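# Put phone on comic book, seat laptop on stand

## Task

Set the phone down so it lies flat with all of it resting on the comic book. Place the closed laptop onto the laptop stand with its top face pointing up and one of its long edges resting against the stand's lips. When finished, neither gripper may be in contact with the phone or the laptop.

## Robot and tools

Robot: two arms, left_arm and right_arm, each ending in a two-finger parallel gripper. The names do not match image sides: left_arm sits on the +y side. A gripper's fingers extend along its own +z axis and close along its own y axis. end_effector_position is the spot between the finger pads, roughly 1 cm short of the fingertips.

Scene frame: origin at table-top height, halfway between the arms' nominal bases; +x points out across the table, +z up. Positions are in metres, orientations are quaternions in w,x,y,z order. Real bases sit slightly off nominal (a BASES line reports them if present). Printed hand positions can be wrong, more so far from the base.

execute_actions(actions, cameras): actions is a list of actions; each action is a list of 1 to 15 rows; each row is one flat list of 14 numbers in [-1, 1] covering both arms: left dx, dy, dz, rx, ry, rz, opening, then right dx, dy, dz, rx, ry, rz, opening. Every row lasts one 1/30 s step and an action always lasts 15 steps (0.5 s); if you give fewer rows the last one repeats. The six pose numbers are offsets, not poses, along scene axes, measured from that arm's Hand target as it stood when the action began; every row in an action refers to that same start, not to the row before. The next action starts from the updated Hand target, so sending the same offset again moves further. Scale: 1.0 equals 0.6 m of translation or 180 degrees. rx, ry, rz form a single rotation vector, turning about the Hand target position. A translation longer than 1.0 is scaled down along its direction. Opening is absolute, not an offset: +1 fully open (0.094 m), -1 shut. Six zeros holds an arm at its Hand target; note a 0 opening is a real half-open command, so resend the current opening to keep a gripper unchanged. An empty actions list just reports state and images. cameras: names to return; omitted, null or ["all"] gives all, [] none; an unknown name voids the call.

move(target, speed, blend, opening_speed, blocking, cameras): target is one 14-number row laid out as above, or a list of up to 15 such rows that differ only in pose offsets; every row is an offset from the Hand targets at the move's start, not from the previous row. Each gripper travels a straight line, turning the shorter way, with no obstacle avoidance of objects or the other arm. speed: top path speed in m/s, 0.002 to 0.5 (default 0.25), turning capped at twice that in rad/s; one value or one per target. blend: corner rounding radius in metres for lists (default 0, stop at each point). opening_speed: rate of opening change per second on the -1..1 scale, at least 0.2; without it the opening is sent at once. Paths last at least 0.5 s and are cut at 10 s. Faster moves lag, stray and hit harder; a target set well beyond a contact presses harder. blocking=false returns after 0.5 s while the move continues; call wait or stop before sending further motion. The result adds a move: line: done, off_target, moving, held or fault, plus limits=paced (pose clipped) or limits=held (steps withheld). done means within 10 mm and 2 degrees; no ending tells you about contact.

wait(seconds 0 to 10): lets time pass holding last commands; a running move keeps going. stop(): brakes a running move, needing some distance. zoom_image(camera, region): camera is cam_head_left or cam_head_right (both 896x504); region [x0, y0, x1, y1] in pixels from the top-left, at most 504 by 504. finished_scene(scene): the first call only asks you to recheck; the second ends the scene for good.

Control behaviour: each step the commanded pose is clipped to within 100 mm and 20 degrees of the measured pose. Hand target in results shows the clipped command, and new offsets count from it, so command the remainder from there. Friction may leave a gripper about 1 cm off even in free air. An arm blocked by an object keeps pushing; to stop that, command its target back beyond the gripper. A pose unreachable line means the clearance check refused that arm's command; it does not stop the two grippers colliding. Near the waist axis, small gripper motions can swing the whole arm.

Gripping: grip_measured uses the opening scale; empty it reads up to about 1.6 mm wide, and on a firmly squeezed hard part up to about 3 mm (0.064) narrower than the part. Slightly below the first-contact reading gives a light hold; 0.11 or more below gives full force (about 50 to 62 N per pad). Release by commanding well above grip_measured. grip_effort_nm is motor effort (negative closing), not pad force, and keeps an offset at rest. Joint torques follow Joint positions order; entries 3 and 4 wrap at ±28 N m.

Joint ranges (rad): waist -2.880..2.880, shoulder 0..3.142, elbow 0..3.019 (straight 2.964), wrist pitch -1.693..1.571, wrist yaw -1.571..1.571, wrist roll -2.094..2.094.

Heat: holding loads, stretched arms or pushing toward unreachable poses warm the motors, even while you think. MOTOR HOT appears at 85 °C; at 100 °C that arm goes limp for 30 to 60 s or more (OVER-TEMPERATURE FAULT), possibly without warning.

Avoid: anything leaving the table or being left off it, dropping objects, releasing things still in motion, slamming, hard impacts or strong pushing, and any collision between the arms, which can end the scene. Random tugs on held parts or nudges to loose objects may occur. Simulation time keeps running while you compose replies, and results arrive once the robot settles.

Each tool is called after "Request:" as name(argument=value, ...) on one line, values as JSON.

## Session

Request:
execute_actions(actions=[])

Scene clock: 0.00 s.
left_arm: end_effector_position=(+0.4936, +0.7722, +0.2723) grip_measured=+1.000 grip_effort_nm=n/a end_effector_quat_wxyz=(+0.538, +0.343, +0.763, +0.102) | right_arm: end_effector_position=(+0.0820, -0.5476, +0.1551) grip_measured=+1.000 grip_effort_nm=n/a end_effector_quat_wxyz=(-0.018, +0.931, +0.365, +0.017)
Joint positions: left_arm=[1.045 1.959 1.826 -0.901 1.086 1.589 0.094] | right_arm=[-1.159 1.068 0.818 -1.355 -0.035 1.239 0.094]
Joint velocities: left_arm=[-0.005 -0.024 0.012 -0.002 -0.066 0.007 0] | right_arm=[-0.015 -0.005 -0.002 -0.002 0.037 0.022 0]
Joint torques (N m): no reading
Motor temperatures (°C): left_arm=[23 25 27 24 28 25 28] | right_arm=[27 30 27 25 24 24 25]
Heat: left arm: hottest wrist yaw 28 °C; right arm: hottest shoulder 30 °C.
Hand target: left_arm +0.4958, +0.7761, +0.2941; +0.539, +0.352, +0.755, +0.121 | right_arm +0.0853, -0.5549, +0.1634; -0.006, +0.931, +0.366, +0.017
Tool commands: left_gripper/opening=+1.0 right_gripper/opening=+1.0

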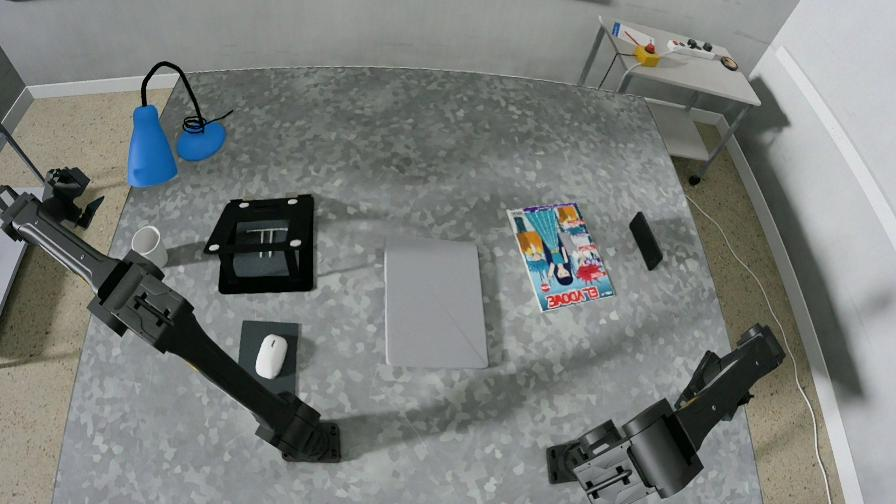

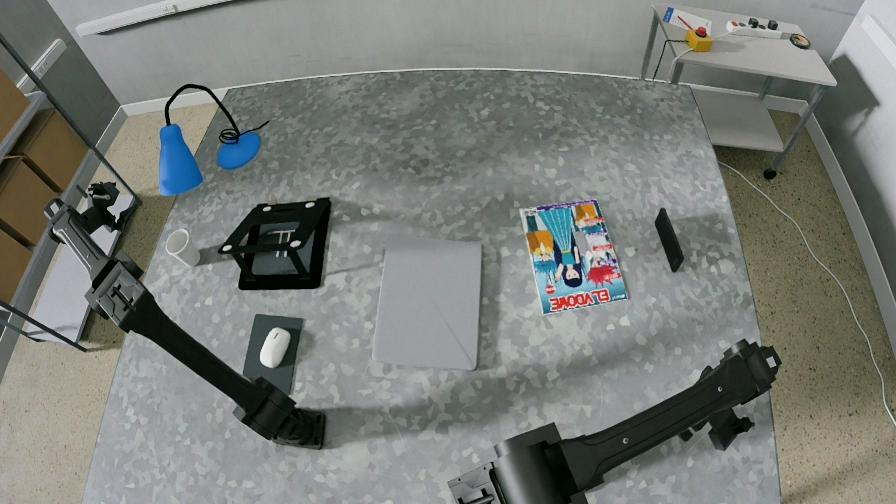

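Request:
zoom_image(camera="cam_head_left", region=[180, 170, 340, 310])

Request:
zoom_image(camera="cam_head_right", region=[200, 170, 360, 310])

Request:
zoom_image(camera="cam_head_left", region=[350, 210, 520, 390])

Request:
zoom_image(camera="cam_head_left", region=[490, 180, 690, 330])

Request:
zoom_image(camera="cam_head_right", region=[500, 180, 700, 330])

Scaled by 3.150.

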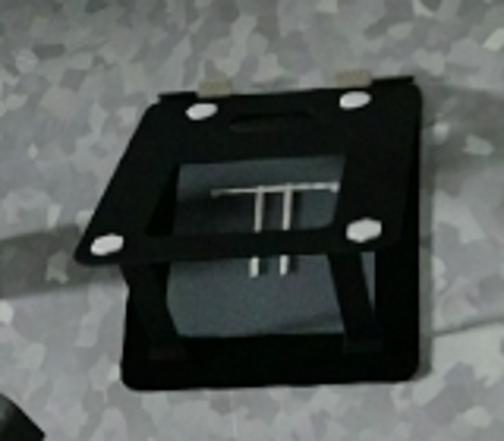

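Scaled by 3.150.

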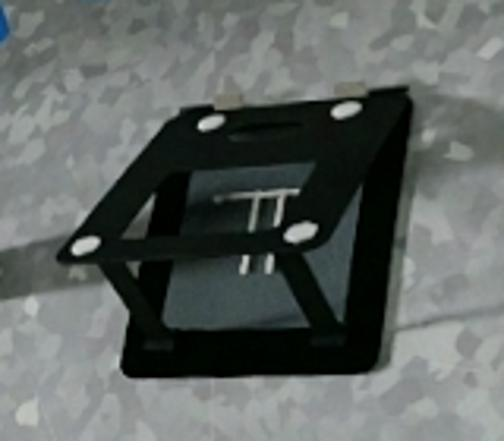

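Scaled by 2.800.

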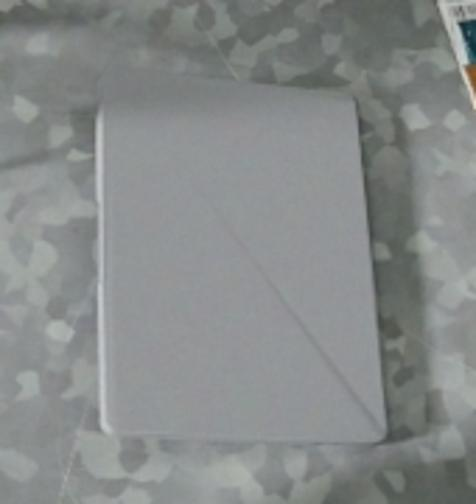

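Scaled by 2.520.

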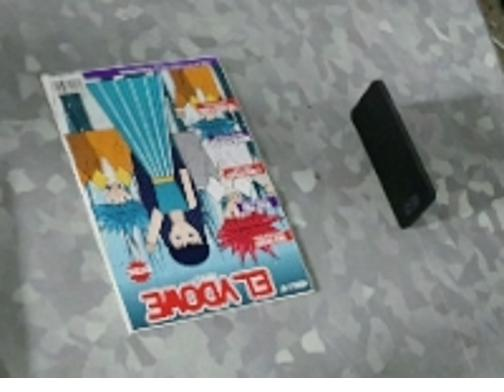

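Scaled by 2.520.

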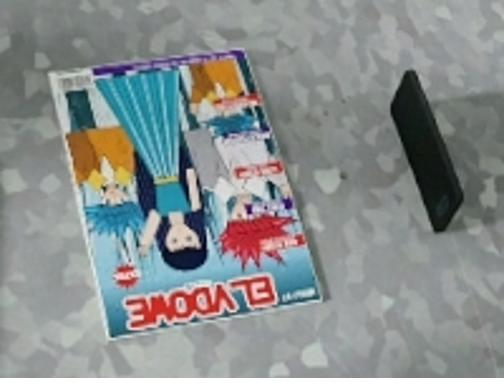

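Request:
zoom_image(camera="cam_head_left", region=[615, 200, 675, 280])

Request:
zoom_image(camera="cam_head_right", region=[640, 200, 700, 280])

Scaled by 6.300.

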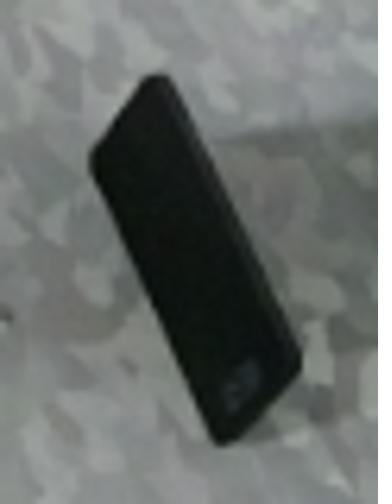

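Scaled by 6.300.

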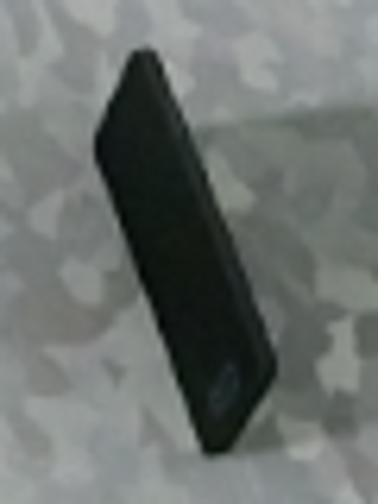

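Request:
move(target=[0,0,0,0,0,0,1,0.608,0.042,0.145,0,0,-0.11,1])

Scene clock: 33.27 s.
left_arm: end_effector_position=(+0.4937, +0.7723, +0.2720) grip_measured=+1.000 grip_effort_nm=0.022 end_effector_quat_wxyz=(+0.538, +0.343, +0.763, +0.102) | right_arm: end_effector_position=(+0.4346, -0.5275, +0.2350) grip_measured=+1.000 grip_effort_nm=-0.007 end_effector_quat_wxyz=(-0.038, +0.955, +0.294, +0.032)
Joint positions: left_arm=[1.045 1.959 1.826 -0.901 1.086 1.589 0.094] | right_arm=[-0.474 1.681 1.63 -1.527 -0.098 2.075 0.094]
Joint velocities: left_arm=[-0.015 -0.015 -0.012 0.002 -0.007 -0.007 0] | right_arm=[-0.005 -0.015 -0.007 -0.007 -0.037 0.022 0]
Joint torques (N m): left_arm=[-1.44 -23.88 13.72 1.25 0.46 -0.02] | right_arm=[1.08 -15.5 12.66 -0.05 -0.04 0.22]
Motor temperatures (°C): left_arm=[23 27 31 24 28 24 27] | right_arm=[27 31 33 25 24 24 25]
Heat: left arm: hottest elbow 31 °C; right arm: hottest elbow 33 °C.
Hand target: left_arm +0.4958, +0.7762, +0.2938; +0.539, +0.352, +0.755, +0.121 | right_arm +0.4526, -0.5315, +0.2433; -0.007, +0.980, +0.200, +0.016
Off the commanded pose: left_arm 0.023 m, 3 deg | right_arm 0.022 m, 12 deg.
joint sent to its limit (right arm) — joint 6 (wrist roll), upper limit. The joint targets are off in position and orientation.
move: off_target (left_arm, right_arm)

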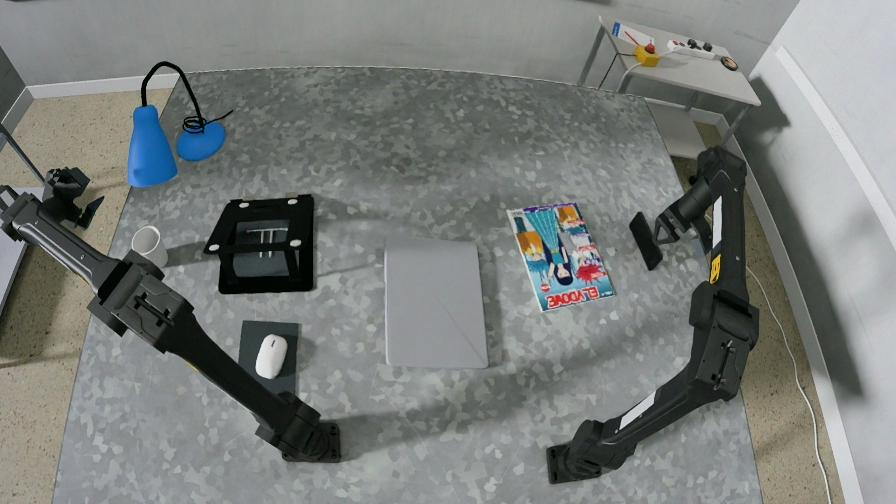

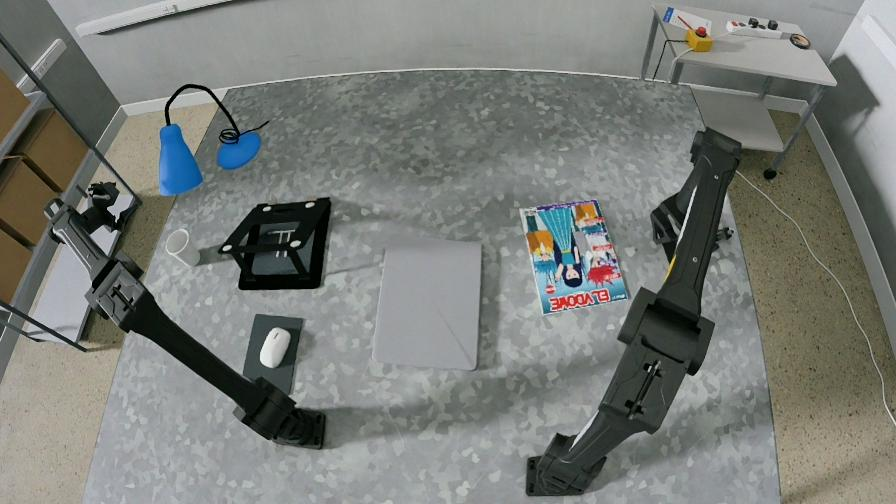

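Request:
move(target=[[0,0,0,0,0,0,1,0,0,0,0,0,0.5,1],[0,0,0,0,0,0,1,0,0,0,0,0,1.0,1]])

Scene clock: 45.23 s.
left_arm: end_effector_position=(+0.4937, +0.7723, +0.2720) grip_measured=+1.000 grip_effort_nm=0.022 end_effector_quat_wxyz=(+0.538, +0.343, +0.763, +0.102) | right_arm: end_effector_position=(+0.4336, -0.5295, +0.2352) grip_measured=+1.000 grip_effort_nm=-0.017 end_effector_quat_wxyz=(-0.031, -0.191, +0.981, +0.003)
Joint positions: left_arm=[1.045 1.959 1.826 -0.901 1.086 1.589 0.094] | right_arm=[-0.435 1.712 1.672 -1.585 0.031 -0.812 0.094]
Joint velocities: left_arm=[-0.024 -0.005 0.002 -0.007 -0.037 0.022 0] | right_arm=[0.005 -0.005 -0.007 -0.007 -0.007 -0.066 0]
Joint torques (N m): left_arm=[-1.73 -23.47 13.65 1.02 0.51 -0.04] | right_arm=[1.44 -17.08 11.97 0.21 -0.03 0.11]
Motor temperatures (°C): left_arm=[23 28 31 24 28 24 27] | right_arm=[27 31 35 25 24 24 25]
Heat: left arm: hottest elbow 31 °C; right arm: hottest elbow 35 °C.
Hand target: left_arm +0.4958, +0.7762, +0.2938; +0.539, +0.352, +0.755, +0.121 | right_arm +0.4525, -0.5314, +0.2428; -0.017, -0.200, +0.980, -0.006
Off the commanded pose: left_arm 0.022 m, 3 deg | right_arm 0.021 m, 2 deg.
move: off_target (left_arm, right_arm)

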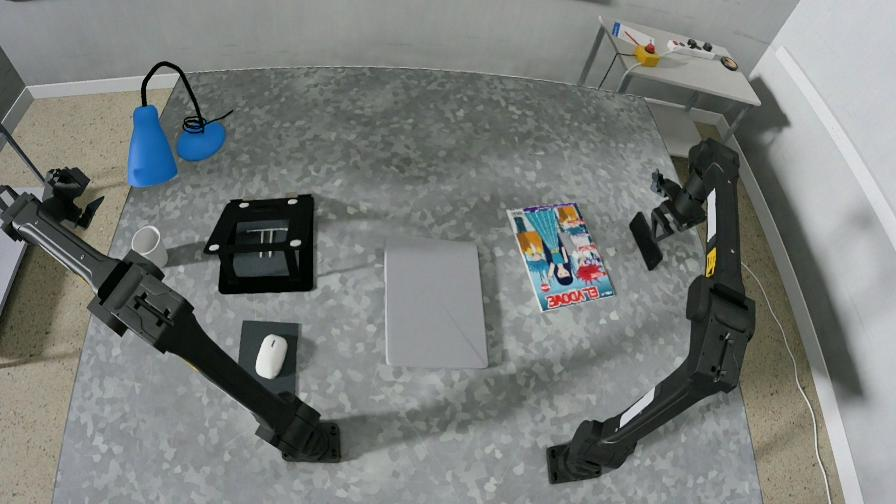

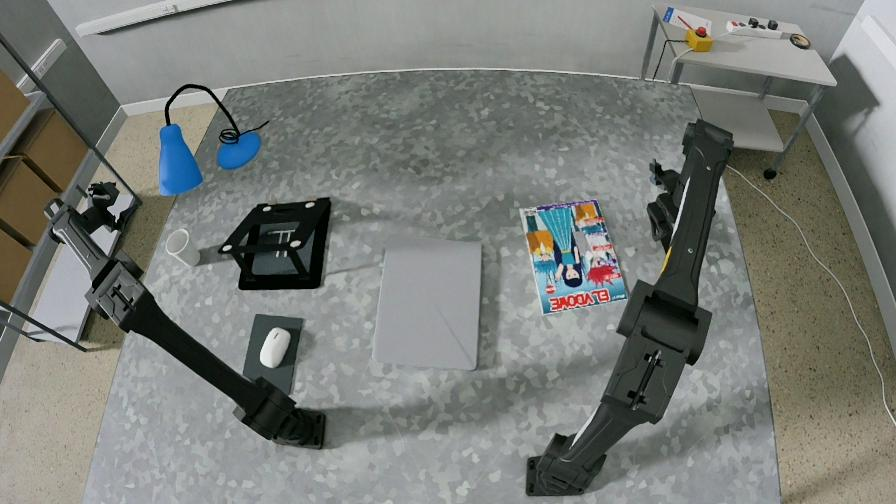

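Request:
zoom_image(camera="cam_head_left", region=[615, 150, 725, 290])

Request:
zoom_image(camera="cam_head_right", region=[620, 150, 730, 290])

Scaled by 3.600.

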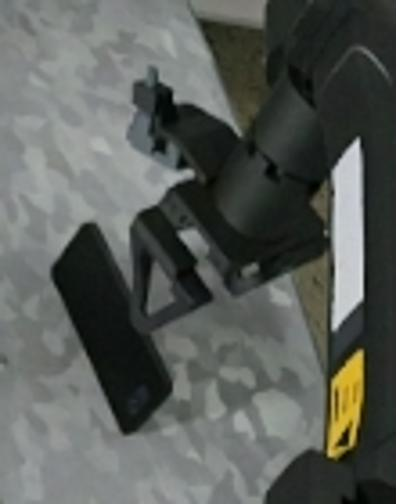

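Scaled by 3.600.

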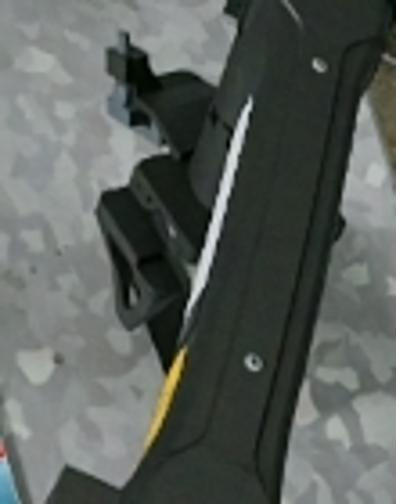

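Request:
move(target=[0,0,0,0,0,0,1,0.104,-0.043,-0.147,0,0,0,1])

Request:
zoom_image(camera="cam_head_left", region=[615, 150, 725, 290])

Request:
zoom_image(camera="cam_head_right", region=[620, 150, 730, 290])

Scene clock: 54.53 s.
left_arm: end_effector_position=(+0.4937, +0.7723, +0.2720) grip_measured=+1.000 grip_effort_nm=0.022 end_effector_quat_wxyz=(+0.538, +0.343, +0.763, +0.102) | right_arm: end_effector_position=(+0.4916, -0.5561, +0.1403) grip_measured=+1.000 grip_effort_nm=-0.022 end_effector_quat_wxyz=(-0.037, -0.191, +0.981, +0.008)
Joint positions: left_arm=[1.045 1.959 1.826 -0.901 1.086 1.589 0.094] | right_arm=[-0.435 1.927 1.726 -1.44 0.031 -0.813 0.094]
Joint velocities: left_arm=[-0.015 0.005 0.002 -0.027 0.022 -0.081 0] | right_arm=[0.005 0.005 -0.012 -0.002 0.007 -0.007 0]
Joint torques (N m): left_arm=[-1.32 -22.71 13.64 1.14 0.49 -0.03] | right_arm=[1.38 -20.66 12.25 0.17 -0.03 0.08]
Motor temperatures (°C): left_arm=[23 29 32 24 28 24 27] | right_arm=[27 31 37 25 24 24 25]
Heat: left arm: hottest elbow 32 °C; right arm: hottest elbow 37 °C.
Hand target: left_arm +0.4958, +0.7762, +0.2938; +0.539, +0.352, +0.755, +0.121 | right_arm +0.5133, -0.5587, +0.1539; -0.017, -0.200, +0.980, -0.006
Off the commanded pose: left_arm 0.022 m, 3 deg | right_arm 0.027 m, 3 deg.
move: off_target (left_arm, right_arm)

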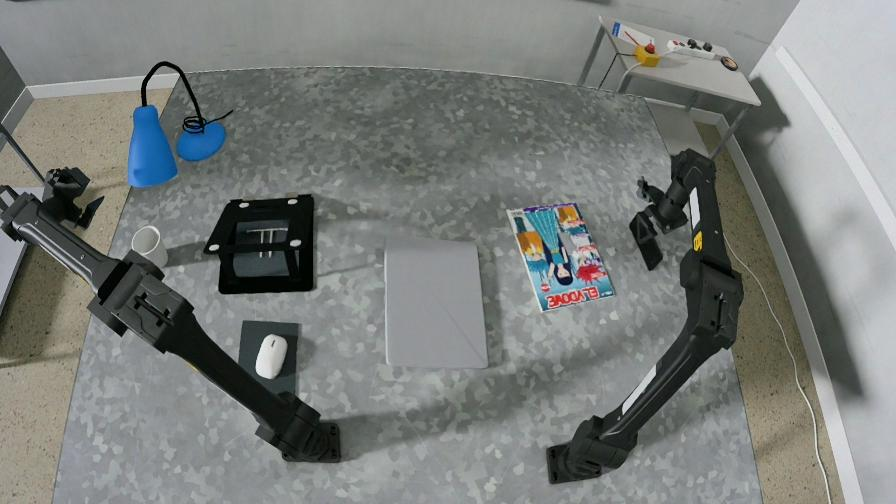

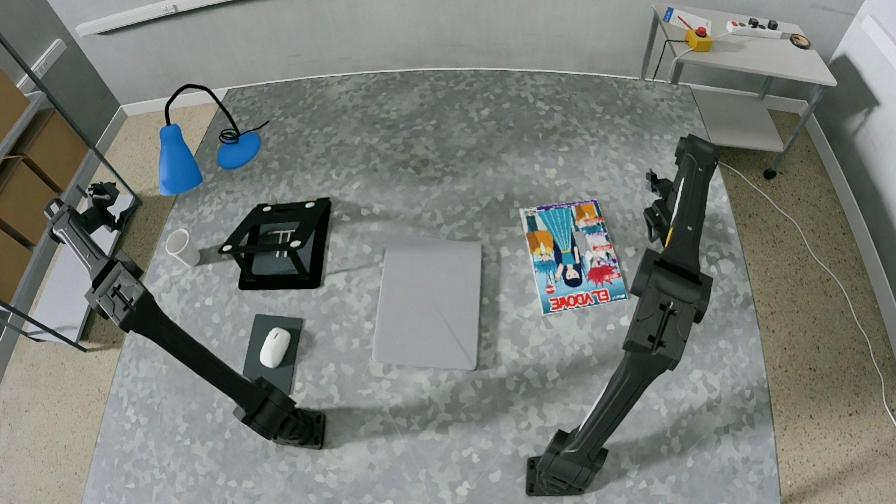

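Scaled by 3.600.

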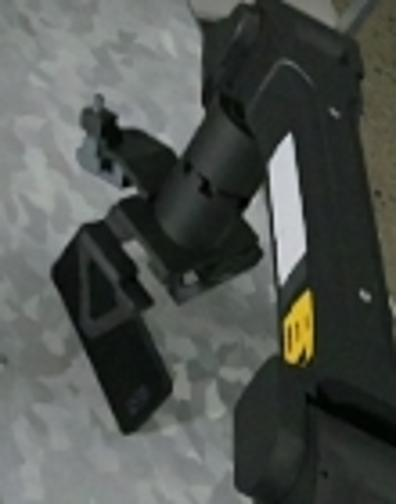

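Scaled by 3.600.

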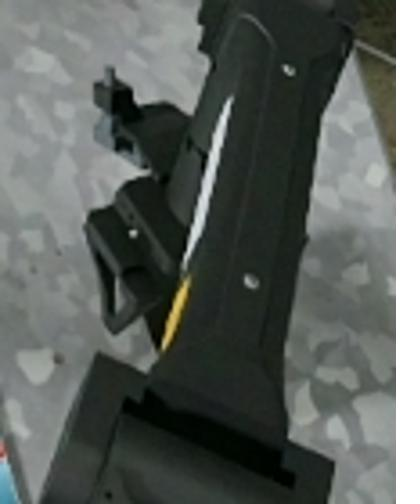

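Request:
zoom_image(camera="cam_head_left", region=[625, 190, 705, 270])

Request:
zoom_image(camera="cam_head_right", region=[625, 180, 705, 260])

Scaled by 6.300.

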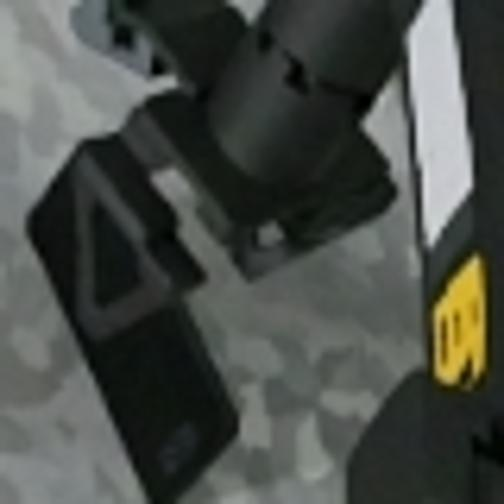

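Scaled by 6.300.

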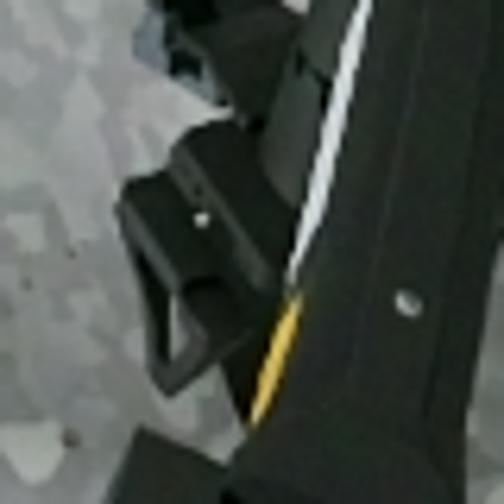

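Request:
move(target=[0,0,0,0,0,0,1,0.04,0,-0.06,0,0,0,1])

Request:
zoom_image(camera="cam_head_left", region=[625, 190, 705, 270])

Request:
zoom_image(camera="cam_head_right", region=[625, 190, 705, 270])

Scene clock: 72.20 s.
left_arm: end_effector_position=(+0.4937, +0.7723, +0.2720) grip_measured=+1.000 grip_effort_nm=0.022 end_effector_quat_wxyz=(+0.538, +0.343, +0.763, +0.102) | right_arm: end_effector_position=(+0.5135, -0.5556, +0.1112) grip_measured=+1.000 grip_effort_nm=-0.022 end_effector_quat_wxyz=(-0.034, -0.199, +0.979, +0.006)
Joint positions: left_arm=[1.045 1.959 1.826 -0.901 1.086 1.589 0.094] | right_arm=[-0.419 1.993 1.751 -1.391 0.031 -0.813 0.094]
Joint velocities: left_arm=[-0.015 0.005 -0.002 -0.007 -0.051 -0.037 0] | right_arm=[0.005 -0.005 0.002 0.007 -0.051 0.007 0]
Joint torques (N m): left_arm=[-1.14 -23.12 13.6 1.24 0.51 0] | right_arm=[1.2 -21.19 12.12 0.29 -0.05 0.21]
Motor temperatures (°C): left_arm=[23 29 33 24 28 24 27] | right_arm=[27 35 39 25 24 24 25]
Heat: left arm: hottest elbow 33 °C; right arm: hottest elbow 39 °C.
Hand target: left_arm +0.4958, +0.7762, +0.2938; +0.539, +0.352, +0.755, +0.121 | right_arm +0.5367, -0.5590, +0.1175; -0.017, -0.200, +0.980, -0.006
Off the commanded pose: left_arm 0.022 m, 3 deg | right_arm 0.025 m, 2 deg.
move: off_target (left_arm, right_arm)

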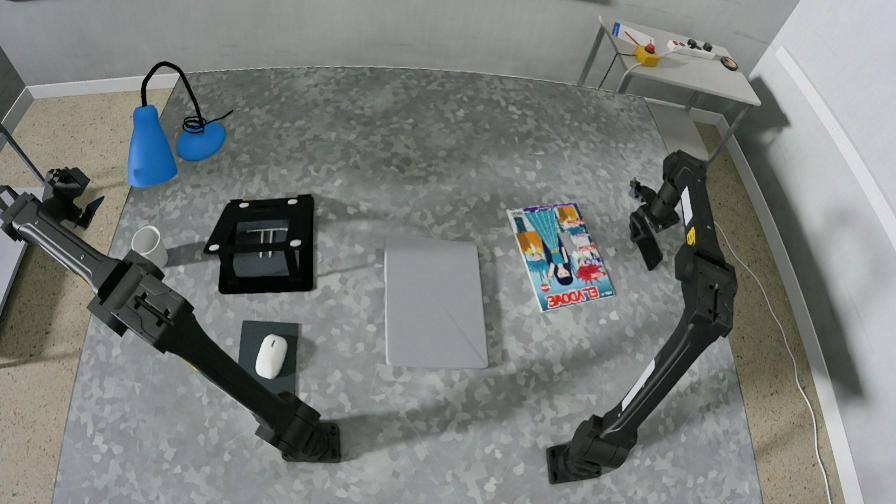

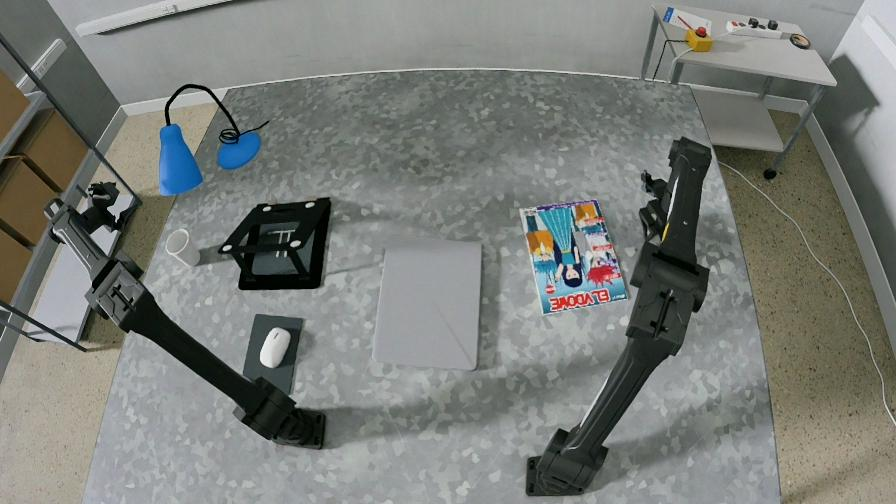

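Scaled by 6.300.

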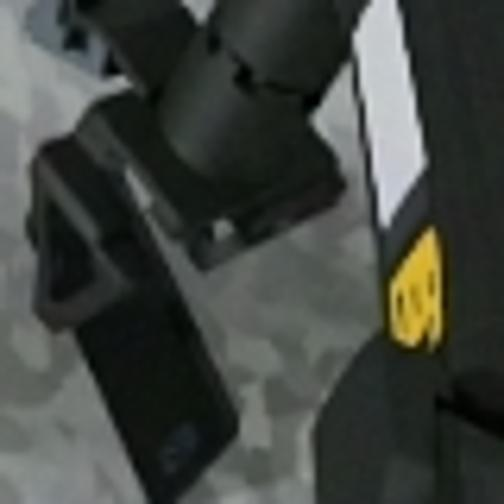

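Scaled by 6.300.

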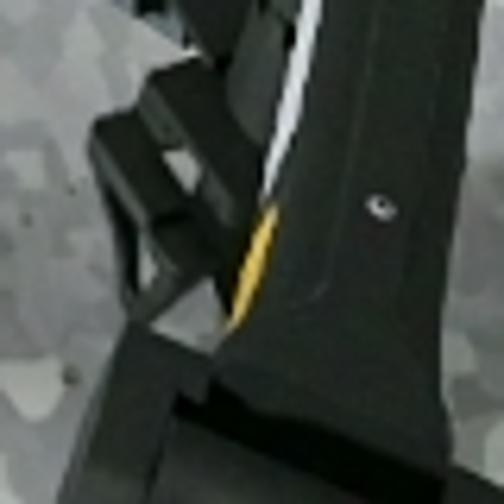

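Request:
move(target=[[0,0,0,0,0,0,1,0.015,-0.035,0,0,0,0,1],[0,0,0,0,0,0,1,0.015,-0.035,-0.06,0,0,0,1]], speed=0.12)

Request:
zoom_image(camera="cam_head_left", region=[625, 190, 705, 270])

Request:
zoom_image(camera="cam_head_right", region=[625, 190, 705, 270])

Scene clock: 78.20 s.
left_arm: end_effector_position=(+0.4937, +0.7723, +0.2720) grip_measured=+1.000 grip_effort_nm=0.022 end_effector_quat_wxyz=(+0.538, +0.343, +0.763, +0.102) | right_arm: end_effector_position=(+0.5408, -0.5699, +0.0937) grip_measured=+1.000 grip_effort_nm=-0.022 end_effector_quat_wxyz=(-0.016, -0.202, +0.979, -0.007)
Joint positions: left_arm=[1.045 1.959 1.826 -0.901 1.086 1.589 0.094] | right_arm=[-0.422 2.058 1.81 -1.34 0.031 -0.824 0.094]
Joint velocities: left_arm=[-0.005 -0.015 -0.007 -0.012 0.081 0.007 0] | right_arm=[-0.015 -0.024 -0.002 -0.012 -0.007 -0.007 0]
Joint torques (N m): left_arm=[-1.44 -23.47 13.72 1.01 0.45 -0.02] | right_arm=[-0.32 -21.6 9.54 0.42 -0.01 0.08]
Motor temperatures (°C): left_arm=[23 29 33 24 28 24 27] | right_arm=[27 35 40 25 24 23 25]
Heat: left arm: hottest elbow 33 °C; right arm: hottest elbow 40 °C.
Hand target: left_arm +0.4958, +0.7762, +0.2938; +0.539, +0.352, +0.755, +0.121 | right_arm +0.5449, -0.5805, +0.0817; -0.017, -0.200, +0.980, -0.006
Off the commanded pose: left_arm 0.022 m, 3 deg | right_arm 0.017 m, 0 deg.
move: off_target (left_arm, right_arm)

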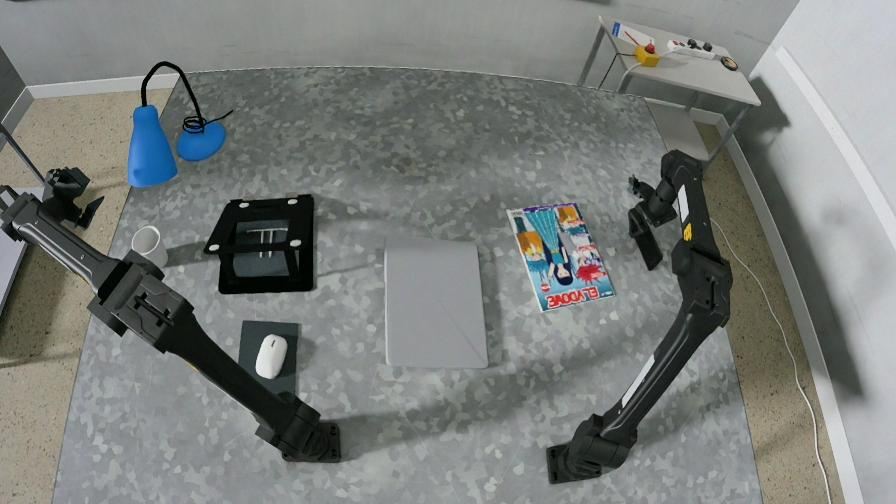

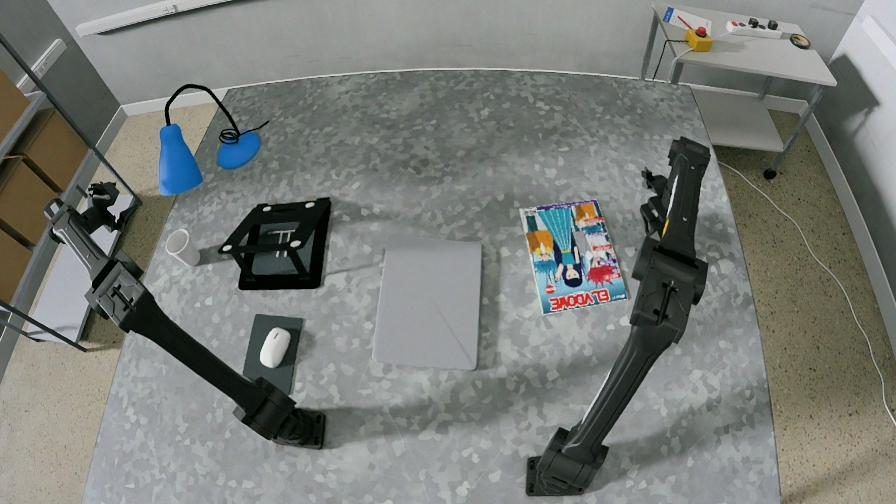

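Scaled by 6.300.

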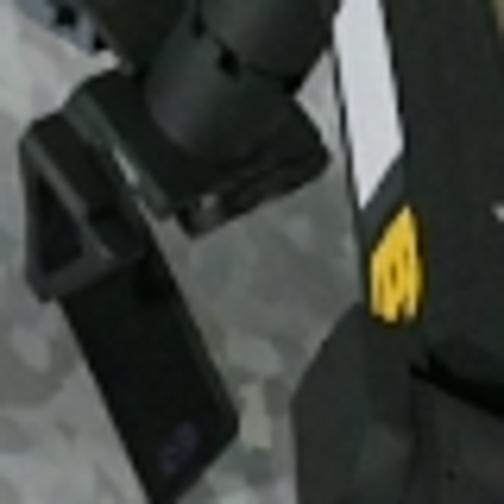

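Scaled by 6.300.

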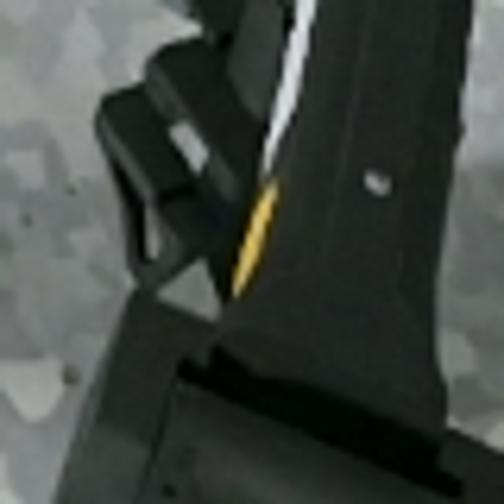

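Request:
move(target=[0,0,0,0,0,0,1,0.0,-0.0,-0.03,0,0,0,1], speed=0.12)

Request:
zoom_image(camera="cam_head_left", region=[625, 190, 705, 270])

Scene clock: 83.43 s.
left_arm: end_effector_position=(+0.4936, +0.7722, +0.2723) grip_measured=+1.000 grip_effort_nm=0.022 end_effector_quat_wxyz=(+0.538, +0.343, +0.763, +0.102) | right_arm: end_effector_position=(+0.5491, -0.5739, +0.0893) grip_measured=+1.000 grip_effort_nm=-0.022 end_effector_quat_wxyz=(-0.003, -0.202, +0.979, -0.016)
Joint positions: left_arm=[1.045 1.959 1.826 -0.901 1.086 1.589 0.094] | right_arm=[-0.423 2.066 1.81 -1.302 0.031 -0.825 0.094]
Joint velocities: left_arm=[0.005 -0.005 -0.012 0.002 -0.007 0.037 0] | right_arm=[-0.005 0.005 -0.007 0.022 0.022 -0.081 0]
Joint torques (N m): left_arm=[-1.44 -23.12 13.65 0.95 0.56 0.01] | right_arm=[-0.38 -20.95 7.5 0.51 -0.03 0.09]
Motor temperatures (°C): left_arm=[23 30 33 24 28 24 27] | right_arm=[27 34 39 25 24 23 25]
Heat: left arm: hottest elbow 33 °C; right arm: hottest elbow 39 °C.
Hand target: left_arm +0.4958, +0.7762, +0.2938; +0.539, +0.352, +0.755, +0.121 | right_arm +0.5446, -0.5807, +0.0636; -0.017, -0.200, +0.980, -0.006
Off the commanded pose: left_arm 0.022 m, 3 deg | right_arm 0.027 m, 2 deg.
move: off_target (left_arm, right_arm)

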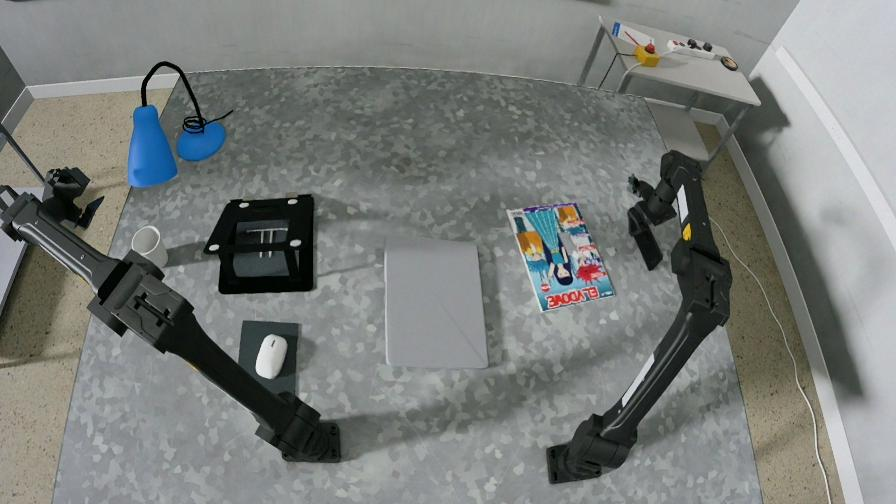

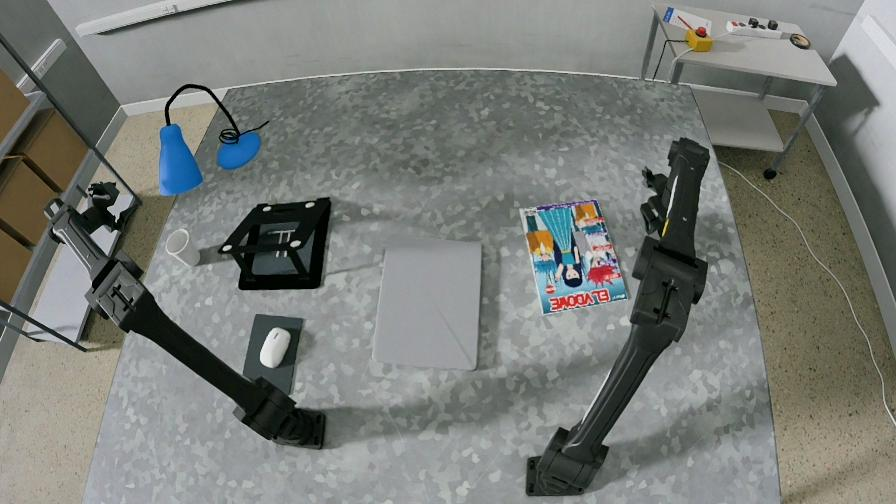

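Scaled by 6.300.

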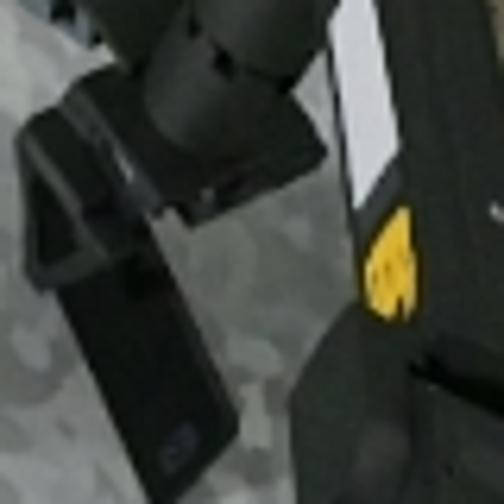

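Request:
move(target=[0,0,0,0,0,0,1,0.0,-0.0,0.1,0,0,0,0], speed=0.12)

Request:
zoom_image(camera="cam_head_left", region=[625, 190, 705, 270])

Request:
zoom_image(camera="cam_head_right", region=[625, 190, 705, 270])

Scene clock: 98.00 s.
left_arm: end_effector_position=(+0.4937, +0.7723, +0.2720) grip_measured=+1.000 grip_effort_nm=0.017 end_effector_quat_wxyz=(+0.538, +0.343, +0.763, +0.102) | right_arm: end_effector_position=(+0.5318, -0.5663, +0.0998) grip_measured=+0.001 grip_effort_nm=-0.081 end_effector_quat_wxyz=(-0.039, -0.203, +0.978, +0.009)
Joint positions: left_arm=[1.045 1.959 1.826 -0.901 1.086 1.589 0.094] | right_arm=[-0.423 2.066 1.837 -1.415 0.031 -0.825 0.047]
Joint velocities: left_arm=[-0.024 -0.005 0.007 0.002 -0.022 -0.007 0] | right_arm=[0.015 -0.024 0.002 -0.002 0.051 0.051 0]
Joint torques (N m): left_arm=[-2.14 -23 13.91 0.85 0.48 -0.04] | right_arm=[-0.21 -24.82 12.22 -0.38 0 0.1]
Motor temperatures (°C): left_arm=[23 30 34 24 28 24 27] | right_arm=[27 36 37 25 24 23 25]
Heat: left arm: hottest elbow 34 °C; right arm: hottest elbow 37 °C.
Hand target: left_arm +0.4958, +0.7762, +0.2938; +0.539, +0.352, +0.755, +0.121 | right_arm +0.5455, -0.5802, +0.1236; -0.017, -0.200, +0.980, -0.006
Off the commanded pose: left_arm 0.022 m, 3 deg | right_arm 0.031 m, 3 deg.
move: off_target (left_arm, right_arm)

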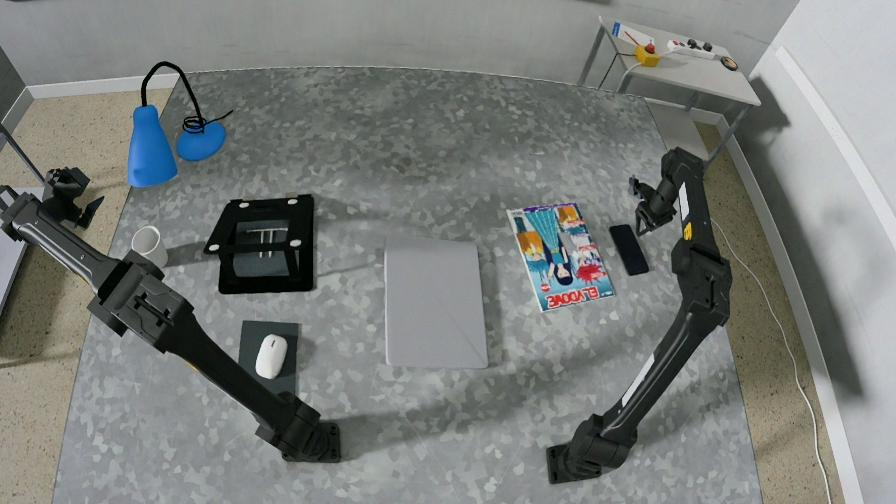

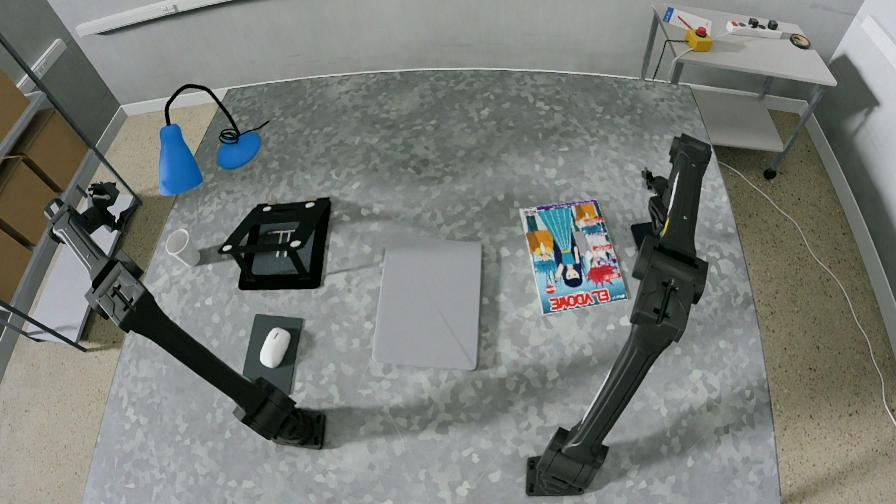

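Scaled by 6.300.

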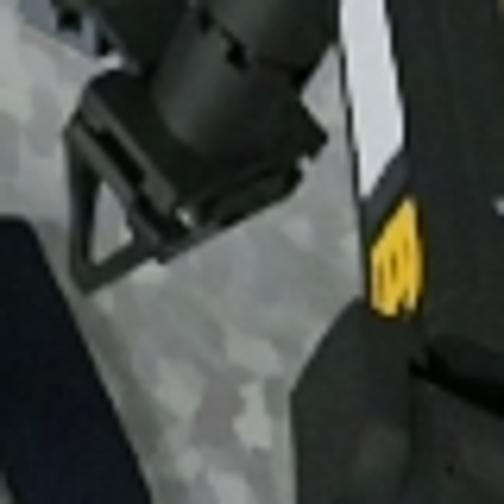

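Scaled by 6.300.

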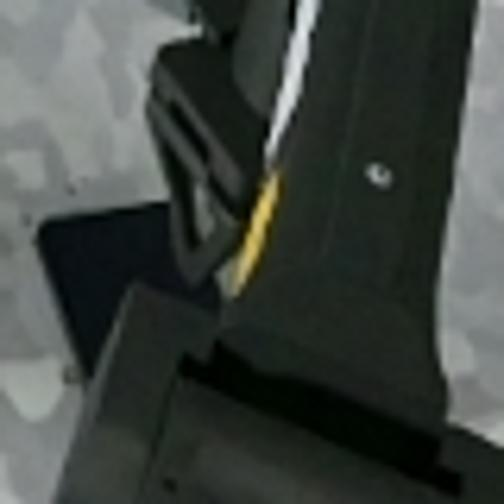

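Request:
zoom_image(camera="cam_head_left", region=[590, 210, 670, 290])

Scaled by 6.300.

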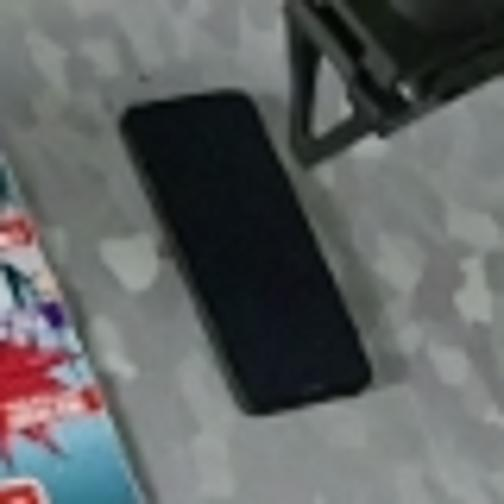

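Request:
move(target=[0,0,0,0,0,0,1,-0.009,0.047,-0.023,0,0,0,1], speed=0.12)

Request:
zoom_image(camera="cam_head_left", region=[590, 200, 680, 290])

Request:
zoom_image(camera="cam_head_right", region=[610, 200, 700, 290])

Scene clock: 113.57 s.
left_arm: end_effector_position=(+0.4937, +0.7723, +0.2720) grip_measured=+1.000 grip_effort_nm=0.022 end_effector_quat_wxyz=(+0.538, +0.343, +0.763, +0.102) | right_arm: end_effector_position=(+0.5388, -0.5585, +0.0985) grip_measured=+0.999 grip_effort_nm=0.066 end_effector_quat_wxyz=(-0.027, -0.199, +0.980, +0.000)
Joint positions: left_arm=[1.045 1.959 1.826 -0.901 1.086 1.589 0.094] | right_arm=[-0.407 2.056 1.819 -1.379 0.031 -0.802 0.094]
Joint velocities: left_arm=[-0.015 0.005 0.007 0.002 -0.022 -0.066 0] | right_arm=[-0.005 0.005 0.007 0.002 0.066 -0.007 0]
Joint torques (N m): left_arm=[-1.67 -23.82 13.7 1.17 0.49 0] | right_arm=[1.26 -26.64 6.93 0.39 -0.06 0.22]
Motor temperatures (°C): left_arm=[23 30 34 24 28 24 27] | right_arm=[27 39 37 25 24 23 25]
Heat: left arm: hottest elbow 34 °C; right arm: hottest shoulder 39 °C.
Hand target: left_arm +0.4958, +0.7762, +0.2938; +0.539, +0.352, +0.755, +0.121 | right_arm +0.5402, -0.5520, +0.1098; -0.017, -0.200, +0.980, -0.006
Off the commanded pose: left_arm 0.022 m, 3 deg | right_arm 0.013 m, 1 deg.
move: off_target (left_arm, right_arm)

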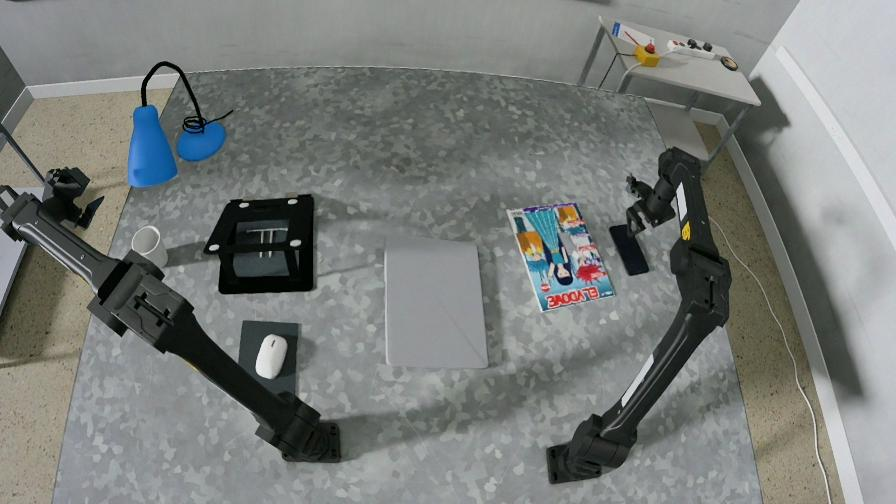

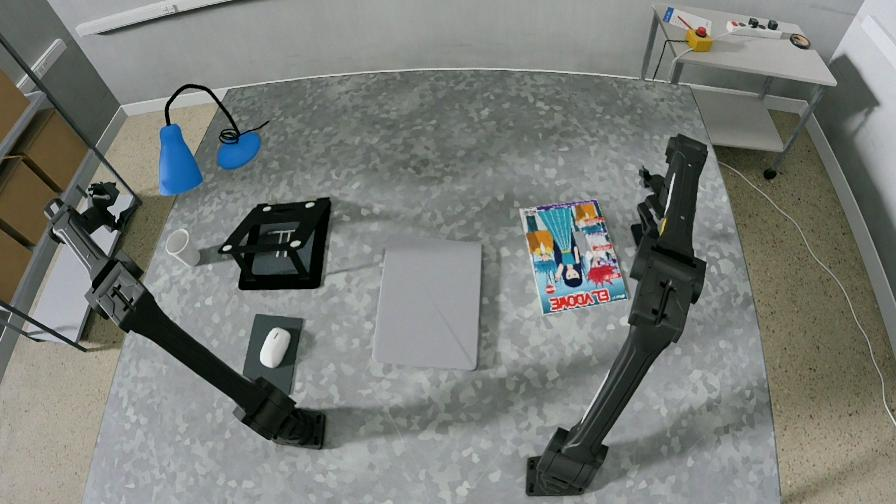

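Scaled by 5.600.

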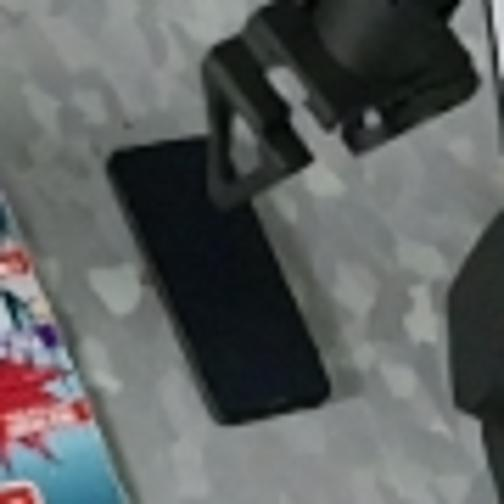

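Scaled by 5.600.

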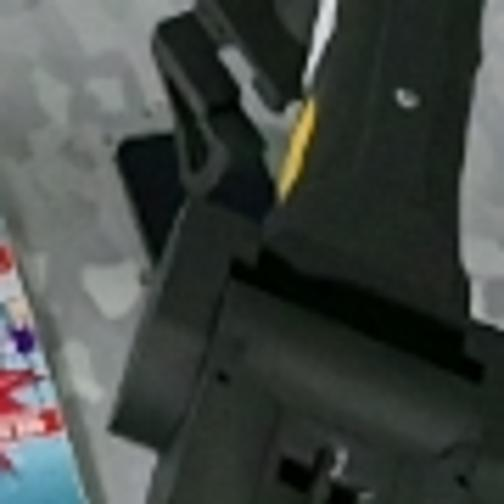

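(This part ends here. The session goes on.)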